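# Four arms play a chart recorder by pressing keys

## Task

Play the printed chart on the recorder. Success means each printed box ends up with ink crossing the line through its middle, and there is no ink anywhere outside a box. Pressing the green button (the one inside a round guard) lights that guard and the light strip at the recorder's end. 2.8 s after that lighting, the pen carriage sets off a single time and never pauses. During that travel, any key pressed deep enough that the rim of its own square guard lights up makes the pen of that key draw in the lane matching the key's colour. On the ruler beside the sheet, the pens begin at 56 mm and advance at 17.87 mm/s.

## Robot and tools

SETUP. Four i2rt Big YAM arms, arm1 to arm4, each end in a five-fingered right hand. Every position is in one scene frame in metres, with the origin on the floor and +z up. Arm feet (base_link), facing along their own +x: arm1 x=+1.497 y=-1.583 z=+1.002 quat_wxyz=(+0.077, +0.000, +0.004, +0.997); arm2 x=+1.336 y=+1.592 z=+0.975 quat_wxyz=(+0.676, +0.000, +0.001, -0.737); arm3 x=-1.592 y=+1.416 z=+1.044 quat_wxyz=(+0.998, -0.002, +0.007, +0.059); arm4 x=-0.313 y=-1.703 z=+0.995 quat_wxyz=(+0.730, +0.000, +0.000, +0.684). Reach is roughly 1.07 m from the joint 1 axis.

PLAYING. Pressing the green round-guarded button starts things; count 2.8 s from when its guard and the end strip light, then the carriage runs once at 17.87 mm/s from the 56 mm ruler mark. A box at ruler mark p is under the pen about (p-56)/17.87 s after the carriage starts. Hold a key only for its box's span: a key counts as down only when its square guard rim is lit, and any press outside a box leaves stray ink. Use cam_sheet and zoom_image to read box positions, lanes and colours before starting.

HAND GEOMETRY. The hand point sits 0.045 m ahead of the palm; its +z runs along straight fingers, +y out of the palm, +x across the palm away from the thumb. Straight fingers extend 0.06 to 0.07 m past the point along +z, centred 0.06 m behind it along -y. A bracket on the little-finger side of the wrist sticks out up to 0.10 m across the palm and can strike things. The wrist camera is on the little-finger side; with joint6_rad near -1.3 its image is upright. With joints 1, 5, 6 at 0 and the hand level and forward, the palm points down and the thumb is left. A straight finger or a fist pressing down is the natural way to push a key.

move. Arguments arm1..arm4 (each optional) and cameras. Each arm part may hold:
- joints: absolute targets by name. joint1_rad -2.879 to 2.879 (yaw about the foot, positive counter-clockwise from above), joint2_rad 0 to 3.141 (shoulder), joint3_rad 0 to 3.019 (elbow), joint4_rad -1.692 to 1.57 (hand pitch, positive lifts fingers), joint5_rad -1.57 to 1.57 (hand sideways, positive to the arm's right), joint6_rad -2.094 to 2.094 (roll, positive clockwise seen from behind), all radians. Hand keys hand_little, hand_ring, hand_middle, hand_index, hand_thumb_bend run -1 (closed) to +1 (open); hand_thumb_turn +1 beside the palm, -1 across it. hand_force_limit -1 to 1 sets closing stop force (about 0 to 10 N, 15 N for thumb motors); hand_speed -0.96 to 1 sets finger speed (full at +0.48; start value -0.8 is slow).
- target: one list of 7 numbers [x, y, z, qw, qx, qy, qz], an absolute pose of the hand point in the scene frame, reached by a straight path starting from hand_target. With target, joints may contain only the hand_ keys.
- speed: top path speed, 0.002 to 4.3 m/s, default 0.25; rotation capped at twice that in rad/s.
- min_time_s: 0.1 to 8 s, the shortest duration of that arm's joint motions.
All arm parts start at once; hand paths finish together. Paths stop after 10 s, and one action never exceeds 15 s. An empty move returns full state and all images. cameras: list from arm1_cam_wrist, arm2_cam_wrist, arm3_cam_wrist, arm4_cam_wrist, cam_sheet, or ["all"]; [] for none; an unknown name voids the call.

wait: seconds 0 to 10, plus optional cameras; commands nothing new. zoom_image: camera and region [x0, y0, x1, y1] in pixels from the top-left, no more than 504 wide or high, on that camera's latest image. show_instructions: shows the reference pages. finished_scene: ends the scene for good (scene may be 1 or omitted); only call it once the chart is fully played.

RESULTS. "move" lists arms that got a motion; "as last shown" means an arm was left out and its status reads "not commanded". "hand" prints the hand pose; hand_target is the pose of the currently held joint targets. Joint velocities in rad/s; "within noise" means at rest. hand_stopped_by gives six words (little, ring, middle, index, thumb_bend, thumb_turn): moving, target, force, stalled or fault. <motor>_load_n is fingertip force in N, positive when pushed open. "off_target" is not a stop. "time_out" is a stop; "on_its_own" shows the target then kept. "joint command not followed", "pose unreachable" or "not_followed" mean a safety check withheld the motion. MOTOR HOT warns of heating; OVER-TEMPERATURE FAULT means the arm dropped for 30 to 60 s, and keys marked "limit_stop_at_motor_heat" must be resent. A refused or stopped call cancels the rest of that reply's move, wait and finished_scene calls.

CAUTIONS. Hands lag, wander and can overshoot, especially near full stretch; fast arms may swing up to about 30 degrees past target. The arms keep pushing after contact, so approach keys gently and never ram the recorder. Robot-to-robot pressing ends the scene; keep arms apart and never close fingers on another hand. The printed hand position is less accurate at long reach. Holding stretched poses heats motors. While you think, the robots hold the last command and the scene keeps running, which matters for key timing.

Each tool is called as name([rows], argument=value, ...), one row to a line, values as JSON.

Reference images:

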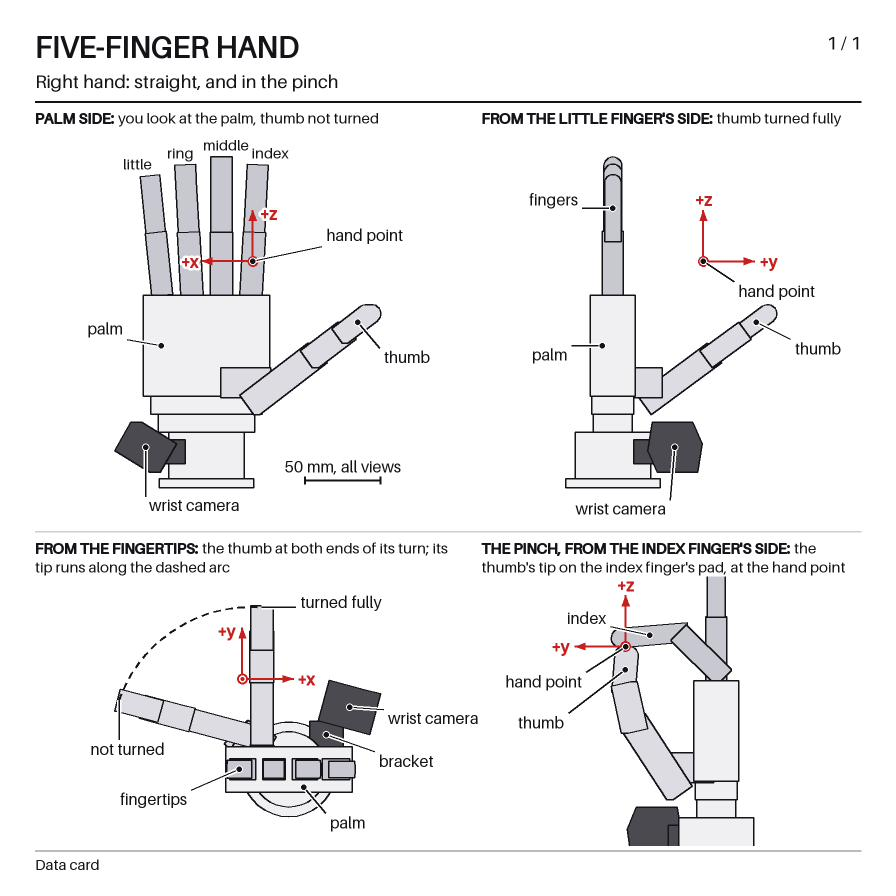

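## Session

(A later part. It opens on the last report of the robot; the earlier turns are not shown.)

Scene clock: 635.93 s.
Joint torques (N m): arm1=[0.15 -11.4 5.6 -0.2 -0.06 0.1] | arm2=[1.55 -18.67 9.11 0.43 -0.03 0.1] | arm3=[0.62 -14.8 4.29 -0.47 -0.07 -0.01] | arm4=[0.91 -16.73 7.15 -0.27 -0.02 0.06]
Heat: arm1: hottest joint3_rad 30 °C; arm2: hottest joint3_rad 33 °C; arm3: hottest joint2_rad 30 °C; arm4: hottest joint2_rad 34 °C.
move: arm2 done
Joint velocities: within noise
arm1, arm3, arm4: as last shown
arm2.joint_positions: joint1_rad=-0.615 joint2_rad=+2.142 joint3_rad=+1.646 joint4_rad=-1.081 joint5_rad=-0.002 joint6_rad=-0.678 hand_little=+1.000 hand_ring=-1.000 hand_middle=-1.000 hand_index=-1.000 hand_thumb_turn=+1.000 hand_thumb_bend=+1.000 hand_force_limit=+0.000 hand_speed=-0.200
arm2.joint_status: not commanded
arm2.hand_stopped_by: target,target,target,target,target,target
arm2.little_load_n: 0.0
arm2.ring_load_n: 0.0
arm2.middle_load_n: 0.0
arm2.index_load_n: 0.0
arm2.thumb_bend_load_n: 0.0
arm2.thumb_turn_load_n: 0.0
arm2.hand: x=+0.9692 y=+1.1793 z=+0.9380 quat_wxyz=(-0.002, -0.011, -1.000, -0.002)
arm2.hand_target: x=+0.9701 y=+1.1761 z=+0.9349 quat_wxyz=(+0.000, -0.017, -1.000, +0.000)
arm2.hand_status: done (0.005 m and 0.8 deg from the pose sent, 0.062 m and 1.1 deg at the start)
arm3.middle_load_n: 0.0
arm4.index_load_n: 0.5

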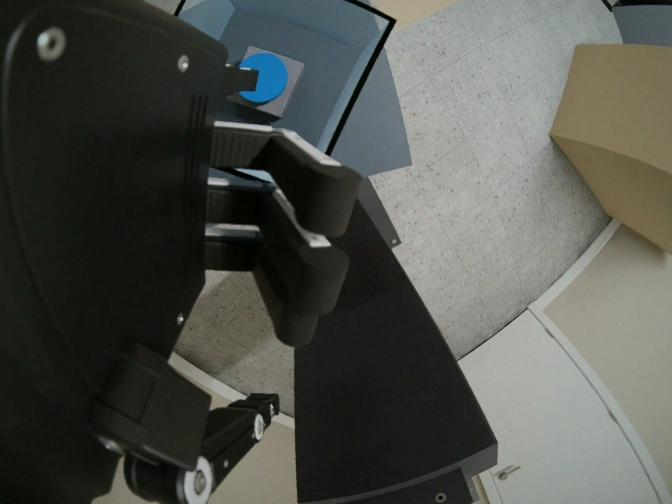

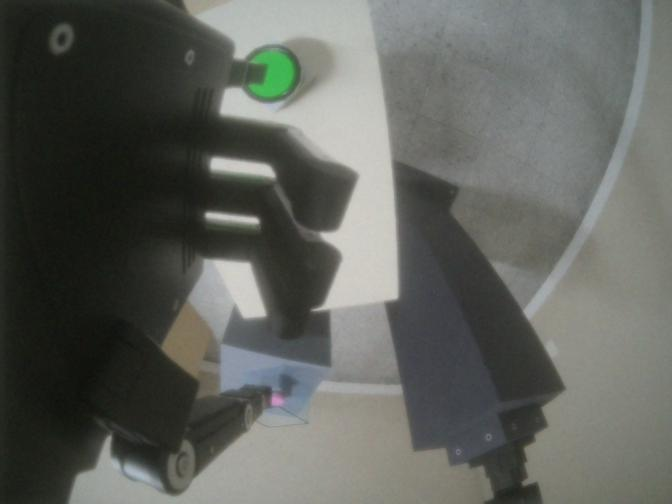

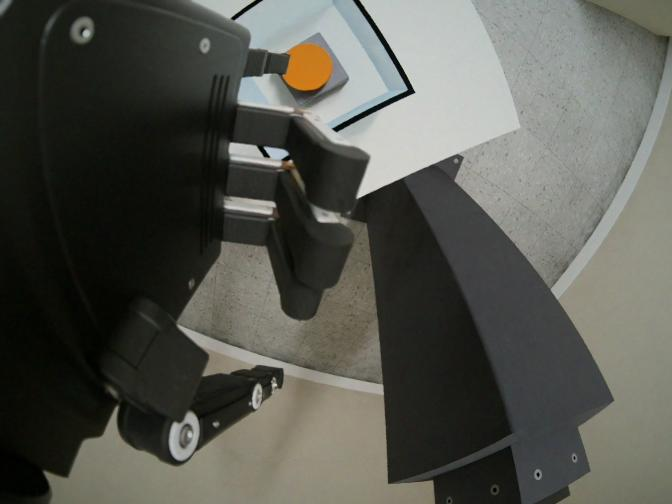

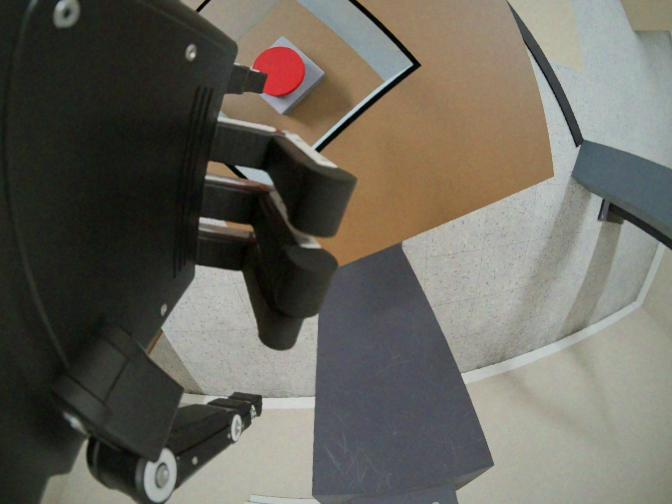

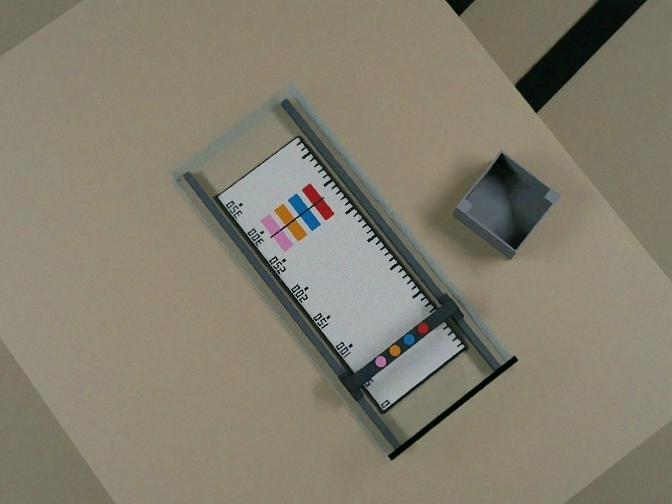

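move(arm2={"target":[0.970,1.176,1.0,0,-0.0175,-0.9998,0],"speed":0.25})

move(arm2={"target":[1.453,1.245,1.0,0,0.495,-0.869,0],"speed":0.4})

move(arm2={"target":[1.453,1.245,0.92,0,0.495,-0.869,0],"speed":0.25})

move(arm1={"target":[1.143,-1.453,0.817,0,0.446,0.895,0],"speed":0.25}, arm2={"target":[1.453,1.245,0.845,0,0.495,-0.869,0],"speed":0.25}, arm3={"target":[-1.267,1.237,0.838,0,0.748,-0.664,0],"speed":0.25}, arm4={"target":[-0.354,-1.258,0.825,0,0.865,0.5015,0],"speed":0.25}, cameras=["arm1_cam_wrist","arm2_cam_wrist","arm3_cam_wrist","arm4_cam_wrist"])

wait(seconds=0.6)

move(arm1={"target":[1.143,-1.453,0.90,0,0.446,0.895,0],"speed":0.25}, arm2={"target":[1.453,1.245,1.0,0,0.495,-0.869,0],"speed":0.25}, arm3={"target":[-1.267,1.237,0.92,0,0.748,-0.664,0],"speed":0.25}, arm4={"target":[-0.354,-1.258,0.91,0,0.865,0.5015,0],"speed":0.25})

move(arm2={"target":[0.970,1.176,1.0,0,-0.0175,-0.9998,0],"speed":0.4})

move(arm2={"target":[0.970,1.176,0.935,0,-0.0175,-0.9998,0],"speed":0.25}, cameras=["arm1_cam_wrist","arm2_cam_wrist","arm3_cam_wrist","arm4_cam_wrist"])

Scene clock: 666.90 s.
Joint torques (N m): arm1=[0.21 -11.4 5.6 -0.21 -0.07 0.1] | arm2=[1.49 -18.37 12.33 -0.29 -0.03 0.1] | arm3=[0.56 -15.15 4.29 -0.35 -0.05 -0.01] | arm4=[1.03 -16.85 7.19 -0.25 -0.02 0.06]
Heat: arm1: hottest joint2_rad 30 °C; arm2: hottest joint3_rad 33 °C; arm3: hottest joint3_rad 31 °C; arm4: hottest joint2_rad 35 °C.
move: arm2 off_target
Joint velocities: within noise
arm1, arm3, arm4: as last shown
arm2.joint_positions: joint1_rad=-0.615 joint2_rad=+2.067 joint3_rad=+1.673 joint4_rad=-1.195 joint5_rad=-0.002 joint6_rad=-0.678 hand_little=+1.000 hand_ring=-1.000 hand_middle=-1.000 hand_index=-1.000 hand_thumb_turn=+1.000 hand_thumb_bend=+1.000 hand_force_limit=+0.000 hand_speed=-0.200
arm2.joint_status: not commanded
arm2.hand_stopped_by: target,target,target,target,target,target
arm2.little_load_n: 0.0
arm2.ring_load_n: 0.0
arm2.middle_load_n: 0.0
arm2.index_load_n: 0.0
arm2.thumb_bend_load_n: 0.0
arm2.thumb_turn_load_n: 0.0
arm2.hand: x=+0.9747 y=+1.1857 z=+0.9928 quat_wxyz=(-0.006, -0.011, -1.000, -0.007)
arm2.hand_target: x=+0.9702 y=+1.1762 z=+1.0001 quat_wxyz=(+0.000, -0.017, -1.000, +0.000)
arm2.hand_status: off_target (0.013 m and 1.3 deg from the pose sent, 0.062 m and 0.8 deg at the start)
arm3.middle_load_n: 0.5
arm4.index_load_n: 0.0
pictures: none

Scene clock: 669.07 s.
Joint torques (N m): arm1=[0.15 -11.4 5.6 -0.21 -0.06 0.1] | arm2=[1.03 -10.11 9.89 0.24 0.06 0.1] | arm3=[0.44 -14.86 4.18 -0.27 -0.07 0.01] | arm4=[0.97 -16.79 7.16 -0.24 -0.01 0.07]
Heat: arm1: hottest joint2_rad 30 °C; arm2: hottest joint3_rad 33 °C; arm3: hottest joint3_rad 31 °C; arm4: hottest joint2_rad 35 °C.
move: arm2 done
Joint velocities: within noise
arm1, arm3, arm4: as last shown
arm1.thumb_bend_load_n: -0.5
arm2.joint_positions: joint1_rad=+0.453 joint2_rad=+1.624 joint3_rad=+1.034 joint4_rad=-0.990 joint5_rad=-0.003 joint6_rad=-0.688 hand_little=+1.000 hand_ring=-1.000 hand_middle=-1.000 hand_index=-1.000 hand_thumb_turn=+1.000 hand_thumb_bend=+1.000 hand_force_limit=+0.000 hand_speed=-0.200
arm2.joint_status: not commanded
arm2.hand_stopped_by: target,target,target,target,target,target
arm2.little_load_n: 0.0
arm2.ring_load_n: 0.0
arm2.middle_load_n: 0.0
arm2.index_load_n: 0.0
arm2.thumb_bend_load_n: 0.0
arm2.thumb_turn_load_n: 0.0
arm2.hand: x=+1.4510 y=+1.2521 z=+0.9996 quat_wxyz=(-0.002, +0.504, -0.864, -0.005)
arm2.hand_target: x=+1.4531 y=+1.2451 z=+1.0000 quat_wxyz=(+0.000, +0.495, -0.869, +0.000)
arm2.hand_status: done (0.007 m and 1.3 deg from the pose sent, 0.482 m and 60.6 deg at the start)
arm3.middle_load_n: 0.0
pictures: none

Scene clock: 670.13 s.
Joint torques (N m): arm1=[0.15 -11.46 5.61 -0.21 -0.06 0.1] | arm2=[1.08 -12.4 7.34 0.42 0.07 0.1] | arm3=[0.56 -14.86 4.23 -0.4 -0.03 -0.01] | arm4=[0.91 -16.79 7.19 -0.24 -0.01 0.06]
Heat: arm1: hottest joint2_rad 30 °C; arm2: hottest joint3_rad 33 °C; arm3: hottest joint3_rad 31 °C; arm4: hottest joint2_rad 35 °C.
move: arm2 done
Joint velocities: within noise
arm1, arm3, arm4: as last shown
arm1.little_load_n: -0.5
arm1.thumb_bend_load_n: 0.0
arm2.joint_positions: joint1_rad=+0.453 joint2_rad=+1.780 joint3_rad=+0.975 joint4_rad=-0.781 joint5_rad=-0.003 joint6_rad=-0.688 hand_little=+1.000 hand_ring=-1.000 hand_middle=-1.000 hand_index=-1.000 hand_thumb_turn=+1.000 hand_thumb_bend=+1.000 hand_force_limit=+0.000 hand_speed=-0.200
arm2.joint_status: not commanded
arm2.hand_stopped_by: target,target,target,target,target,target
arm2.little_load_n: 0.0
arm2.ring_load_n: 0.0
arm2.middle_load_n: 0.0
arm2.index_load_n: 0.0
arm2.thumb_bend_load_n: 0.0
arm2.thumb_turn_load_n: 0.0
arm2.hand: x=+1.4519 y=+1.2495 z=+0.9186 quat_wxyz=(-0.002, +0.503, -0.864, -0.008)
arm2.hand_target: x=+1.4530 y=+1.2451 z=+0.9200 quat_wxyz=(+0.000, +0.495, -0.869, +0.000)
arm2.hand_status: done (0.005 m and 1.5 deg from the pose sent, 0.080 m and 1.3 deg at the start)
arm4.ring_load_n: 0.5
arm4.thumb_bend_load_n: -0.5
pictures: none

Scene clock: 671.13 s.
Joint torques (N m): arm1=[-0.21 -7.71 4.44 1.17 -0.2 0.08] | arm2=[1.03 -9.82 5.45 0.84 0.03 0.08] | arm3=[0.56 -11.69 4.22 0.58 -0.06 0.08] | arm4=[0.97 -13.68 5.45 0.55 0.05 0.05]
Heat: arm1: hottest joint2_rad 30 °C; arm2: hottest joint3_rad 33 °C; arm3: hottest joint2_rad 30 °C; arm4: hottest joint2_rad 35 °C.
move: arm1 off_target; arm2 off_target; arm3 off_target; arm4 off_target
Joint velocities: within noise
arm1.joint_positions: joint1_rad=-0.113 joint2_rad=+2.036 joint3_rad=+0.969 joint4_rad=-0.476 joint5_rad=+0.015 joint6_rad=-0.920 hand_little=+1.000 hand_ring=-1.000 hand_middle=-1.000 hand_index=-1.000 hand_thumb_turn=+1.000 hand_thumb_bend=+1.000 hand_force_limit=+0.000 hand_speed=-0.200
arm1.joint_status: not commanded
arm1.hand_stopped_by: target,target,target,target,target,target
arm1.little_load_n: -2.5
arm1.ring_load_n: 0.0
arm1.middle_load_n: 0.0
arm1.index_load_n: 0.0
arm1.thumb_bend_load_n: 0.0
arm1.thumb_turn_load_n: 0.0
arm1.hand: x=+1.1360 y=-1.4521 z=+0.8359 quat_wxyz=(-0.013, +0.443, +0.897, +0.001)
arm1.hand_target: x=+1.1436 y=-1.4533 z=+0.8180 quat_wxyz=(+0.000, +0.446, +0.895, +0.000)
arm1.hand_status: off_target (0.020 m and 1.6 deg from the pose sent, 0.078 m and 0.4 deg at the start)
arm2.joint_positions: joint1_rad=+0.454 joint2_rad=+1.907 joint3_rad=+0.960 joint4_rad=-0.598 joint5_rad=-0.002 joint6_rad=-0.685 hand_little=+1.000 hand_ring=-1.000 hand_middle=-1.000 hand_index=-1.000 hand_thumb_turn=+1.000 hand_thumb_bend=+1.000 hand_force_limit=+0.000 hand_speed=-0.200
arm2.joint_status: not commanded
arm2.hand_stopped_by: target,target,target,target,target,target
arm2.little_load_n: -1.0
arm2.ring_load_n: 0.0
arm2.middle_load_n: 0.0
arm2.index_load_n: 0.0
arm2.thumb_bend_load_n: 0.0
arm2.thumb_turn_load_n: 0.0
arm2.hand: x=+1.4567 y=+1.2375 z=+0.8600 quat_wxyz=(+0.002, +0.502, -0.865, +0.012)
arm2.hand_target: x=+1.4530 y=+1.2453 z=+0.8458 quat_wxyz=(+0.000, +0.495, -0.869, +0.000)
arm2.hand_status: off_target (0.017 m and 1.7 deg from the pose sent, 0.074 m and 1.4 deg at the start)
arm3.joint_positions: joint1_rad=-0.599 joint2_rad=+2.084 joint3_rad=+0.976 joint4_rad=-0.427 joint5_rad=-0.006 joint6_rad=-0.606 hand_little=+1.000 hand_ring=-1.000 hand_middle=-1.000 hand_index=-1.000 hand_thumb_turn=+1.000 hand_thumb_bend=+1.000 hand_force_limit=+0.000 hand_speed=-0.200
arm3.joint_status: not commanded
arm3.hand_stopped_by: target,target,target,target,target,target
arm3.little_load_n: -1.5
arm3.ring_load_n: 0.0
arm3.middle_load_n: 0.0
arm3.index_load_n: 0.0
arm3.thumb_bend_load_n: 0.0
arm3.thumb_turn_load_n: 0.0
arm3.hand: x=-1.2617 y=+1.2320 z=+0.8545 quat_wxyz=(-0.001, +0.749, -0.662, +0.013)
arm3.hand_target: x=-1.2675 y=+1.2371 z=+0.8388 quat_wxyz=(+0.000, +0.748, -0.664, +0.000)
arm3.hand_status: off_target (0.018 m and 1.5 deg from the pose sent, 0.082 m and 0.7 deg at the start)
arm4.joint_positions: joint1_rad=+0.224 joint2_rad=+2.100 joint3_rad=+1.196 joint4_rad=-0.630 joint5_rad=+0.001 joint6_rad=-0.899 hand_little=+1.000 hand_ring=-1.000 hand_middle=-1.000 hand_index=-1.000 hand_thumb_turn=+1.000 hand_thumb_bend=+1.000 hand_force_limit=+0.000 hand_speed=-0.200
arm4.joint_status: not commanded
arm4.hand_stopped_by: target,target,target,target,target,target
arm4.little_load_n: -0.5
arm4.ring_load_n: 0.0
arm4.middle_load_n: 0.0
arm4.index_load_n: 0.0
arm4.thumb_bend_load_n: -0.5
arm4.thumb_turn_load_n: 0.0
arm4.hand: x=-0.3569 y=-1.2482 z=+0.8470 quat_wxyz=(-0.017, +0.863, +0.504, +0.006)
arm4.hand_target: x=-0.3539 y=-1.2586 z=+0.8261 quat_wxyz=(+0.000, +0.865, +0.502, +0.000)
arm4.hand_status: off_target (0.024 m and 2.1 deg from the pose sent, 0.081 m and 0.5 deg at the start)

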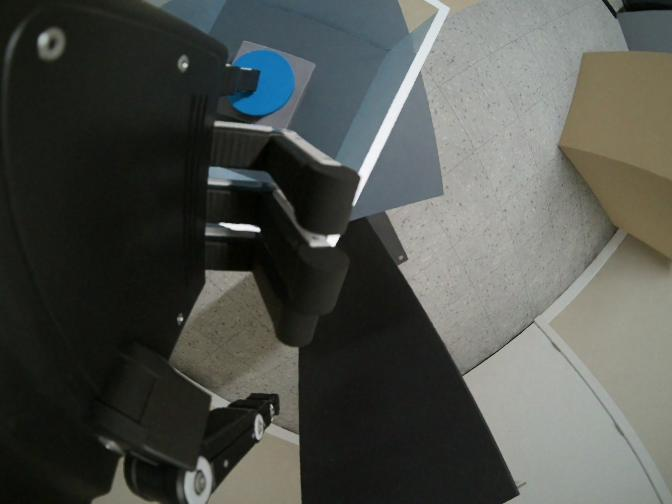

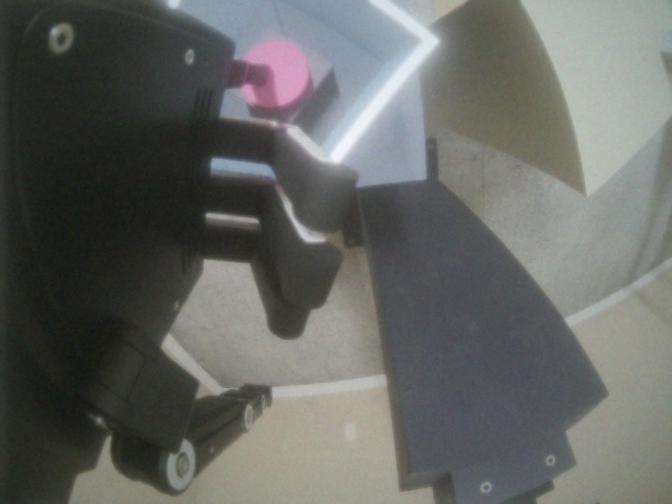

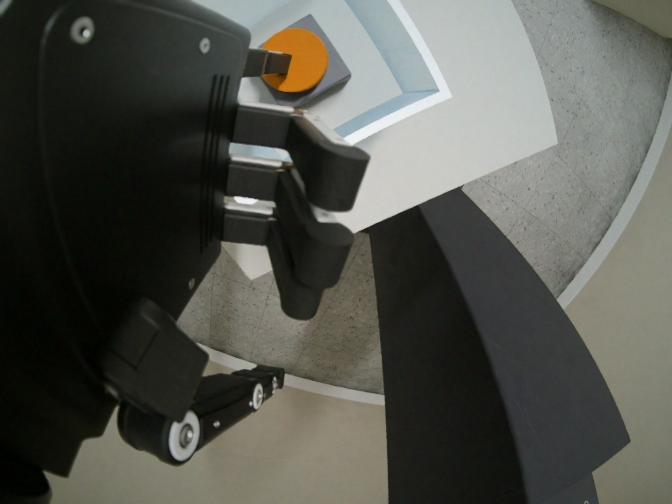

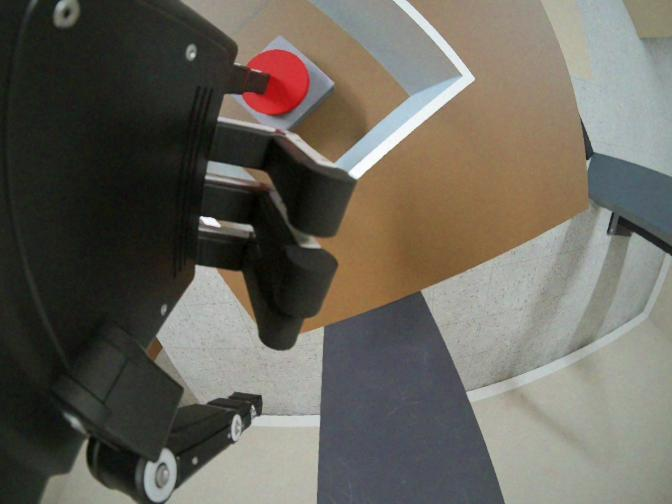

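Scene clock: 671.73 s.
Joint torques (N m): arm1=[-0.21 -7.82 4.44 1.17 -0.2 0.09] | arm2=[1.08 -9.76 5.45 0.85 0.03 0.09] | arm3=[0.85 -11.63 4.11 0.51 -0.11 0.03] | arm4=[0.73 -13.74 5.46 0.51 0.05 0.05]
Heat: arm1: hottest joint2_rad 30 °C; arm2: hottest joint3_rad 33 °C; arm3: hottest joint2_rad 30 °C; arm4: hottest joint2_rad 35 °C.
Joint velocities: within noise
arm1.joint_positions: joint1_rad=-0.113 joint2_rad=+2.036 joint3_rad=+0.969 joint4_rad=-0.476 joint5_rad=+0.015 joint6_rad=-0.920 hand_little=+1.000 hand_ring=-1.000 hand_middle=-1.000 hand_index=-1.000 hand_thumb_turn=+1.000 hand_thumb_bend=+1.000 hand_force_limit=+0.000 hand_speed=-0.200
arm1.joint_status: not commanded
arm1.hand_stopped_by: target,target,target,target,target,target
arm1.little_load_n: -2.0
arm1.ring_load_n: 0.0
arm1.middle_load_n: 0.0
arm1.index_load_n: 0.0
arm1.thumb_bend_load_n: 0.0
arm1.thumb_turn_load_n: 0.0
arm1.hand: x=+1.1360 y=-1.4521 z=+0.8359 quat_wxyz=(-0.013, +0.443, +0.897, +0.001)
arm1.hand_target: x=+1.1436 y=-1.4533 z=+0.8180 quat_wxyz=(+0.000, +0.446, +0.895, +0.000)
arm1.hand_status: off_target (0.020 m and 1.6 deg from the pose sent, 0.078 m and 0.4 deg at the start)
arm2.joint_positions: joint1_rad=+0.454 joint2_rad=+1.907 joint3_rad=+0.960 joint4_rad=-0.598 joint5_rad=-0.002 joint6_rad=-0.685 hand_little=+1.000 hand_ring=-1.000 hand_middle=-1.000 hand_index=-1.000 hand_thumb_turn=+1.000 hand_thumb_bend=+1.000 hand_force_limit=+0.000 hand_speed=-0.200
arm2.joint_status: not commanded
arm2.hand_stopped_by: target,target,target,target,target,target
arm2.little_load_n: -1.0
arm2.ring_load_n: 0.0
arm2.middle_load_n: 0.0
arm2.index_load_n: 0.0
arm2.thumb_bend_load_n: 0.0
arm2.thumb_turn_load_n: 0.0
arm2.hand: x=+1.4567 y=+1.2375 z=+0.8600 quat_wxyz=(+0.002, +0.502, -0.865, +0.012)
arm2.hand_target: x=+1.4529 y=+1.2453 z=+0.8458 quat_wxyz=(+0.000, +0.495, -0.869, +0.000)
arm2.hand_status: off_target (0.017 m and 1.7 deg from the pose sent, 0.074 m and 1.4 deg at the start)
arm3.joint_positions: joint1_rad=-0.599 joint2_rad=+2.084 joint3_rad=+0.976 joint4_rad=-0.427 joint5_rad=-0.006 joint6_rad=-0.606 hand_little=+1.000 hand_ring=-1.000 hand_middle=-1.000 hand_index=-1.000 hand_thumb_turn=+1.000 hand_thumb_bend=+1.000 hand_force_limit=+0.000 hand_speed=-0.200
arm3.joint_status: not commanded
arm3.hand_stopped_by: target,target,target,target,target,target
arm3.little_load_n: -1.5
arm3.ring_load_n: 0.0
arm3.middle_load_n: 0.0
arm3.index_load_n: 0.0
arm3.thumb_bend_load_n: 0.0
arm3.thumb_turn_load_n: 0.0
arm3.hand: x=-1.2617 y=+1.2320 z=+0.8545 quat_wxyz=(-0.001, +0.749, -0.662, +0.013)
arm3.hand_target: x=-1.2675 y=+1.2371 z=+0.8388 quat_wxyz=(+0.000, +0.748, -0.664, +0.000)
arm3.hand_status: off_target (0.018 m and 1.5 deg from the pose sent, 0.082 m and 0.7 deg at the start)
arm4.joint_positions: joint1_rad=+0.224 joint2_rad=+2.100 joint3_rad=+1.196 joint4_rad=-0.630 joint5_rad=+0.001 joint6_rad=-0.899 hand_little=+1.000 hand_ring=-1.000 hand_middle=-1.000 hand_index=-1.000 hand_thumb_turn=+1.000 hand_thumb_bend=+1.000 hand_force_limit=+0.000 hand_speed=-0.200
arm4.joint_status: not commanded
arm4.hand_stopped_by: target,target,target,target,target,target
arm4.little_load_n: -0.5
arm4.ring_load_n: 0.0
arm4.middle_load_n: 0.0
arm4.index_load_n: 0.0
arm4.thumb_bend_load_n: 0.0
arm4.thumb_turn_load_n: 0.0
arm4.hand: x=-0.3569 y=-1.2482 z=+0.8470 quat_wxyz=(-0.017, +0.863, +0.504, +0.006)
arm4.hand_target: x=-0.3539 y=-1.2586 z=+0.8261 quat_wxyz=(+0.000, +0.865, +0.502, +0.000)
arm4.hand_status: off_target (0.024 m and 2.1 deg from the pose sent, 0.081 m and 0.5 deg at the start)
wait: 0.60 s; at rest by 0.27 s
pictures: none

Scene clock: 673.07 s.
Joint torques (N m): arm1=[-0.03 -11.46 5.6 -0.2 -0.07 0.1] | arm2=[0.97 -10.05 10.76 -0.24 -0.04 0.07] | arm3=[0.38 -14.97 4.38 -0.36 -0.09 -0.03] | arm4=[0.91 -16.85 7.36 -0.32 0 0.06]
Heat: arm1: hottest joint2_rad 30 °C; arm2: hottest joint3_rad 33 °C; arm3: hottest joint2_rad 30 °C; arm4: hottest joint2_rad 35 °C.
move: arm1 done; arm2 done; arm3 done; arm4 done
Joint velocities: within noise
arm1.joint_positions: joint1_rad=-0.113 joint2_rad=+1.894 joint3_rad=+0.964 joint4_rad=-0.642 joint5_rad=+0.011 joint6_rad=-0.920 hand_little=+1.000 hand_ring=-1.000 hand_middle=-1.000 hand_index=-1.000 hand_thumb_turn=+1.000 hand_thumb_bend=+1.000 hand_force_limit=+0.000 hand_speed=-0.200
arm1.joint_status: not commanded
arm1.hand_stopped_by: target,target,target,target,target,target
arm1.little_load_n: 0.0
arm1.ring_load_n: 0.0
arm1.middle_load_n: 0.0
arm1.index_load_n: 0.0
arm1.thumb_bend_load_n: 0.0
arm1.thumb_turn_load_n: 0.0
arm1.hand: x=+1.1456 y=-1.4550 z=+0.8952 quat_wxyz=(+0.002, +0.443, +0.897, +0.002)
arm1.hand_target: x=+1.1430 y=-1.4530 z=+0.9000 quat_wxyz=(+0.000, +0.446, +0.895, +0.000)
arm1.hand_status: done (0.006 m and 0.5 deg from the pose sent, 0.064 m and 1.6 deg at the start)
arm2.joint_positions: joint1_rad=+0.454 joint2_rad=+1.624 joint3_rad=+1.024 joint4_rad=-0.977 joint5_rad=+0.000 joint6_rad=-0.685 hand_little=+1.000 hand_ring=-1.000 hand_middle=-1.000 hand_index=-1.000 hand_thumb_turn=+1.000 hand_thumb_bend=+1.000 hand_force_limit=+0.000 hand_speed=-0.200
arm2.joint_status: not commanded
arm2.hand_stopped_by: target,target,target,target,target,target
arm2.little_load_n: 0.0
arm2.ring_load_n: 0.0
arm2.middle_load_n: 0.0
arm2.index_load_n: 0.0
arm2.thumb_bend_load_n: 0.0
arm2.thumb_turn_load_n: 0.0
arm2.hand: x=+1.4504 y=+1.2536 z=+0.9961 quat_wxyz=(+0.000, +0.502, -0.865, -0.004)
arm2.hand_target: x=+1.4529 y=+1.2451 z=+1.0001 quat_wxyz=(+0.000, +0.495, -0.869, +0.000)
arm2.hand_status: done (0.010 m and 1.1 deg from the pose sent, 0.140 m and 1.7 deg at the start)
arm3.joint_positions: joint1_rad=-0.599 joint2_rad=+1.928 joint3_rad=+0.973 joint4_rad=-0.594 joint5_rad=-0.007 joint6_rad=-0.606 hand_little=+1.000 hand_ring=-1.000 hand_middle=-1.000 hand_index=-1.000 hand_thumb_turn=+1.000 hand_thumb_bend=+1.000 hand_force_limit=+0.000 hand_speed=-0.200
arm3.joint_status: not commanded
arm3.hand_stopped_by: target,target,target,target,target,target
arm3.little_load_n: 0.0
arm3.ring_load_n: 0.0
arm3.middle_load_n: 0.0
arm3.index_load_n: 0.0
arm3.thumb_bend_load_n: 0.0
arm3.thumb_turn_load_n: 0.0
arm3.hand: x=-1.2630 y=+1.2337 z=+0.9196 quat_wxyz=(+0.000, +0.749, -0.662, +0.006)
arm3.hand_target: x=-1.2670 y=+1.2370 z=+0.9200 quat_wxyz=(+0.000, +0.748, -0.664, +0.000)
arm3.hand_status: done (0.005 m and 0.7 deg from the pose sent, 0.066 m and 1.5 deg at the start)
arm4.joint_positions: joint1_rad=+0.224 joint2_rad=+1.983 joint3_rad=+1.190 joint4_rad=-0.788 joint5_rad=+0.002 joint6_rad=-0.899 hand_little=+1.000 hand_ring=-1.000 hand_middle=-1.000 hand_index=-1.000 hand_thumb_turn=+1.000 hand_thumb_bend=+1.000 hand_force_limit=+0.000 hand_speed=-0.200
arm4.joint_status: not commanded
arm4.hand_stopped_by: target,target,target,target,target,target
arm4.little_load_n: 0.0
arm4.ring_load_n: 0.0
arm4.middle_load_n: 0.0
arm4.index_load_n: 0.0
arm4.thumb_bend_load_n: 0.0
arm4.thumb_turn_load_n: 0.0
arm4.hand: x=-0.3540 y=-1.2639 z=+0.9055 quat_wxyz=(+0.005, +0.863, +0.504, -0.001)
arm4.hand_target: x=-0.3540 y=-1.2580 z=+0.9101 quat_wxyz=(+0.000, +0.865, +0.502, +0.000)
arm4.hand_status: done (0.007 m and 0.7 deg from the pose sent, 0.064 m and 2.1 deg at the start)
pictures: none

Scene clock: 675.33 s.
Joint torques (N m): arm1=[-0.09 -11.34 5.61 -0.2 -0.06 0.1] | arm2=[1.49 -17.44 12.74 -0.32 -0.02 0.1] | arm3=[1.38 -14.92 4.29 -0.5 -0.06 -0.01] | arm4=[0.97 -16.73 7.36 -0.28 -0.01 0.06]
Heat: arm1: hottest joint2_rad 30 °C; arm2: hottest joint3_rad 33 °C; arm3: hottest joint2_rad 30 °C; arm4: hottest joint2_rad 35 °C.
move: arm2 off_target
Joint velocities: within noise
arm1, arm3, arm4: as last shown
arm2.joint_positions: joint1_rad=-0.615 joint2_rad=+2.059 joint3_rad=+1.668 joint4_rad=-1.194 joint5_rad=-0.002 joint6_rad=-0.679 hand_little=+1.000 hand_ring=-1.000 hand_middle=-1.000 hand_index=-1.000 hand_thumb_turn=+1.000 hand_thumb_bend=+1.000 hand_force_limit=+0.000 hand_speed=-0.200
arm2.joint_status: not commanded
arm2.hand_stopped_by: target,target,target,target,target,target
arm2.little_load_n: 0.0
arm2.ring_load_n: 0.0
arm2.middle_load_n: 0.0
arm2.index_load_n: 0.0
arm2.thumb_bend_load_n: 0.0
arm2.thumb_turn_load_n: 0.0
arm2.hand: x=+0.9752 y=+1.1864 z=+0.9956 quat_wxyz=(-0.004, -0.011, -1.000, -0.005)
arm2.hand_target: x=+0.9702 y=+1.1762 z=+1.0000 quat_wxyz=(+0.000, -0.017, -1.000, +0.000)
arm2.hand_status: off_target (0.012 m and 1.1 deg from the pose sent, 0.487 m and 62.3 deg at the start)
arm3.index_load_n: 0.5
pictures: none

Scene clock: 676.50 s.
Joint torques (N m): arm1=[-0.03 -11.4 5.61 -0.23 -0.06 0.1] | arm2=[1.55 -18.67 9.03 0.43 -0.02 0.1] | arm3=[0.73 -14.51 4.38 -0.44 -0.04 0] | arm4=[1.03 -16.85 7.36 -0.25 -0.01 0.06]
Heat: arm1: hottest joint2_rad 30 °C; arm2: hottest joint3_rad 33 °C; arm3: hottest joint2_rad 30 °C; arm4: hottest joint2_rad 35 °C.
move: arm2 done
Joint velocities: within noise
arm1, arm3, arm4: as last shown
arm2.joint_positions: joint1_rad=-0.615 joint2_rad=+2.142 joint3_rad=+1.646 joint4_rad=-1.081 joint5_rad=-0.002 joint6_rad=-0.678 hand_little=+1.000 hand_ring=-1.000 hand_middle=-1.000 hand_index=-1.000 hand_thumb_turn=+1.000 hand_thumb_bend=+1.000 hand_force_limit=+0.000 hand_speed=-0.200
arm2.joint_status: not commanded
arm2.hand_stopped_by: target,target,target,target,target,target
arm2.little_load_n: 0.0
arm2.ring_load_n: 0.0
arm2.middle_load_n: 0.0
arm2.index_load_n: 0.0
arm2.thumb_bend_load_n: -0.5
arm2.thumb_turn_load_n: 0.0
arm2.hand: x=+0.9692 y=+1.1793 z=+0.9380 quat_wxyz=(-0.002, -0.011, -1.000, -0.002)
arm2.hand_target: x=+0.9701 y=+1.1761 z=+0.9349 quat_wxyz=(+0.000, -0.018, -1.000, +0.000)
arm2.hand_status: done (0.005 m and 0.8 deg from the pose sent, 0.062 m and 1.1 deg at the start)
arm3.index_load_n: 0.0
arm4.thumb_bend_load_n: -0.5

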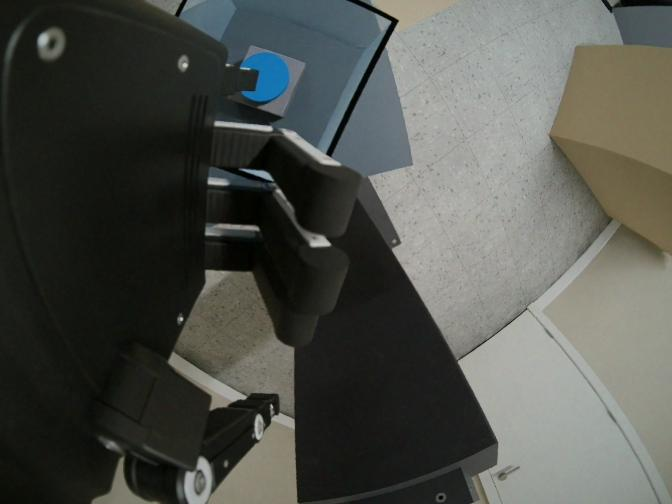

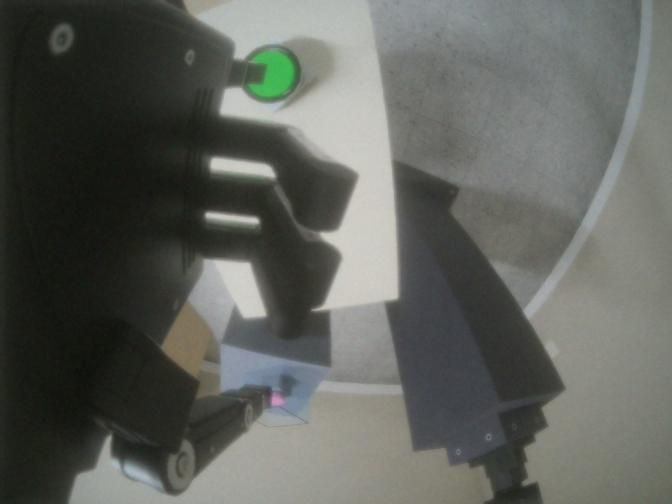

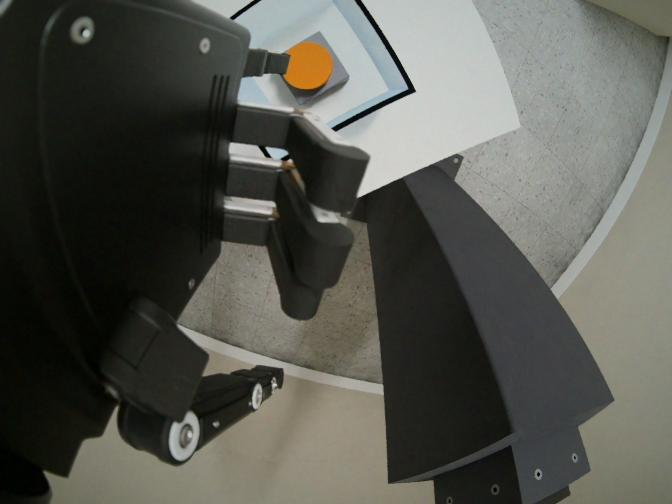

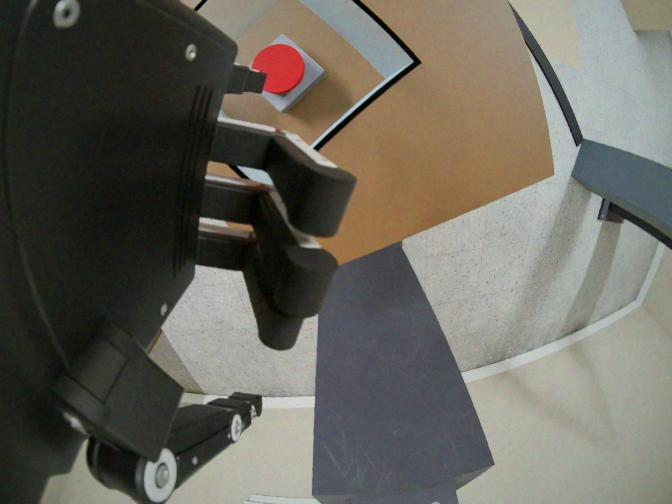

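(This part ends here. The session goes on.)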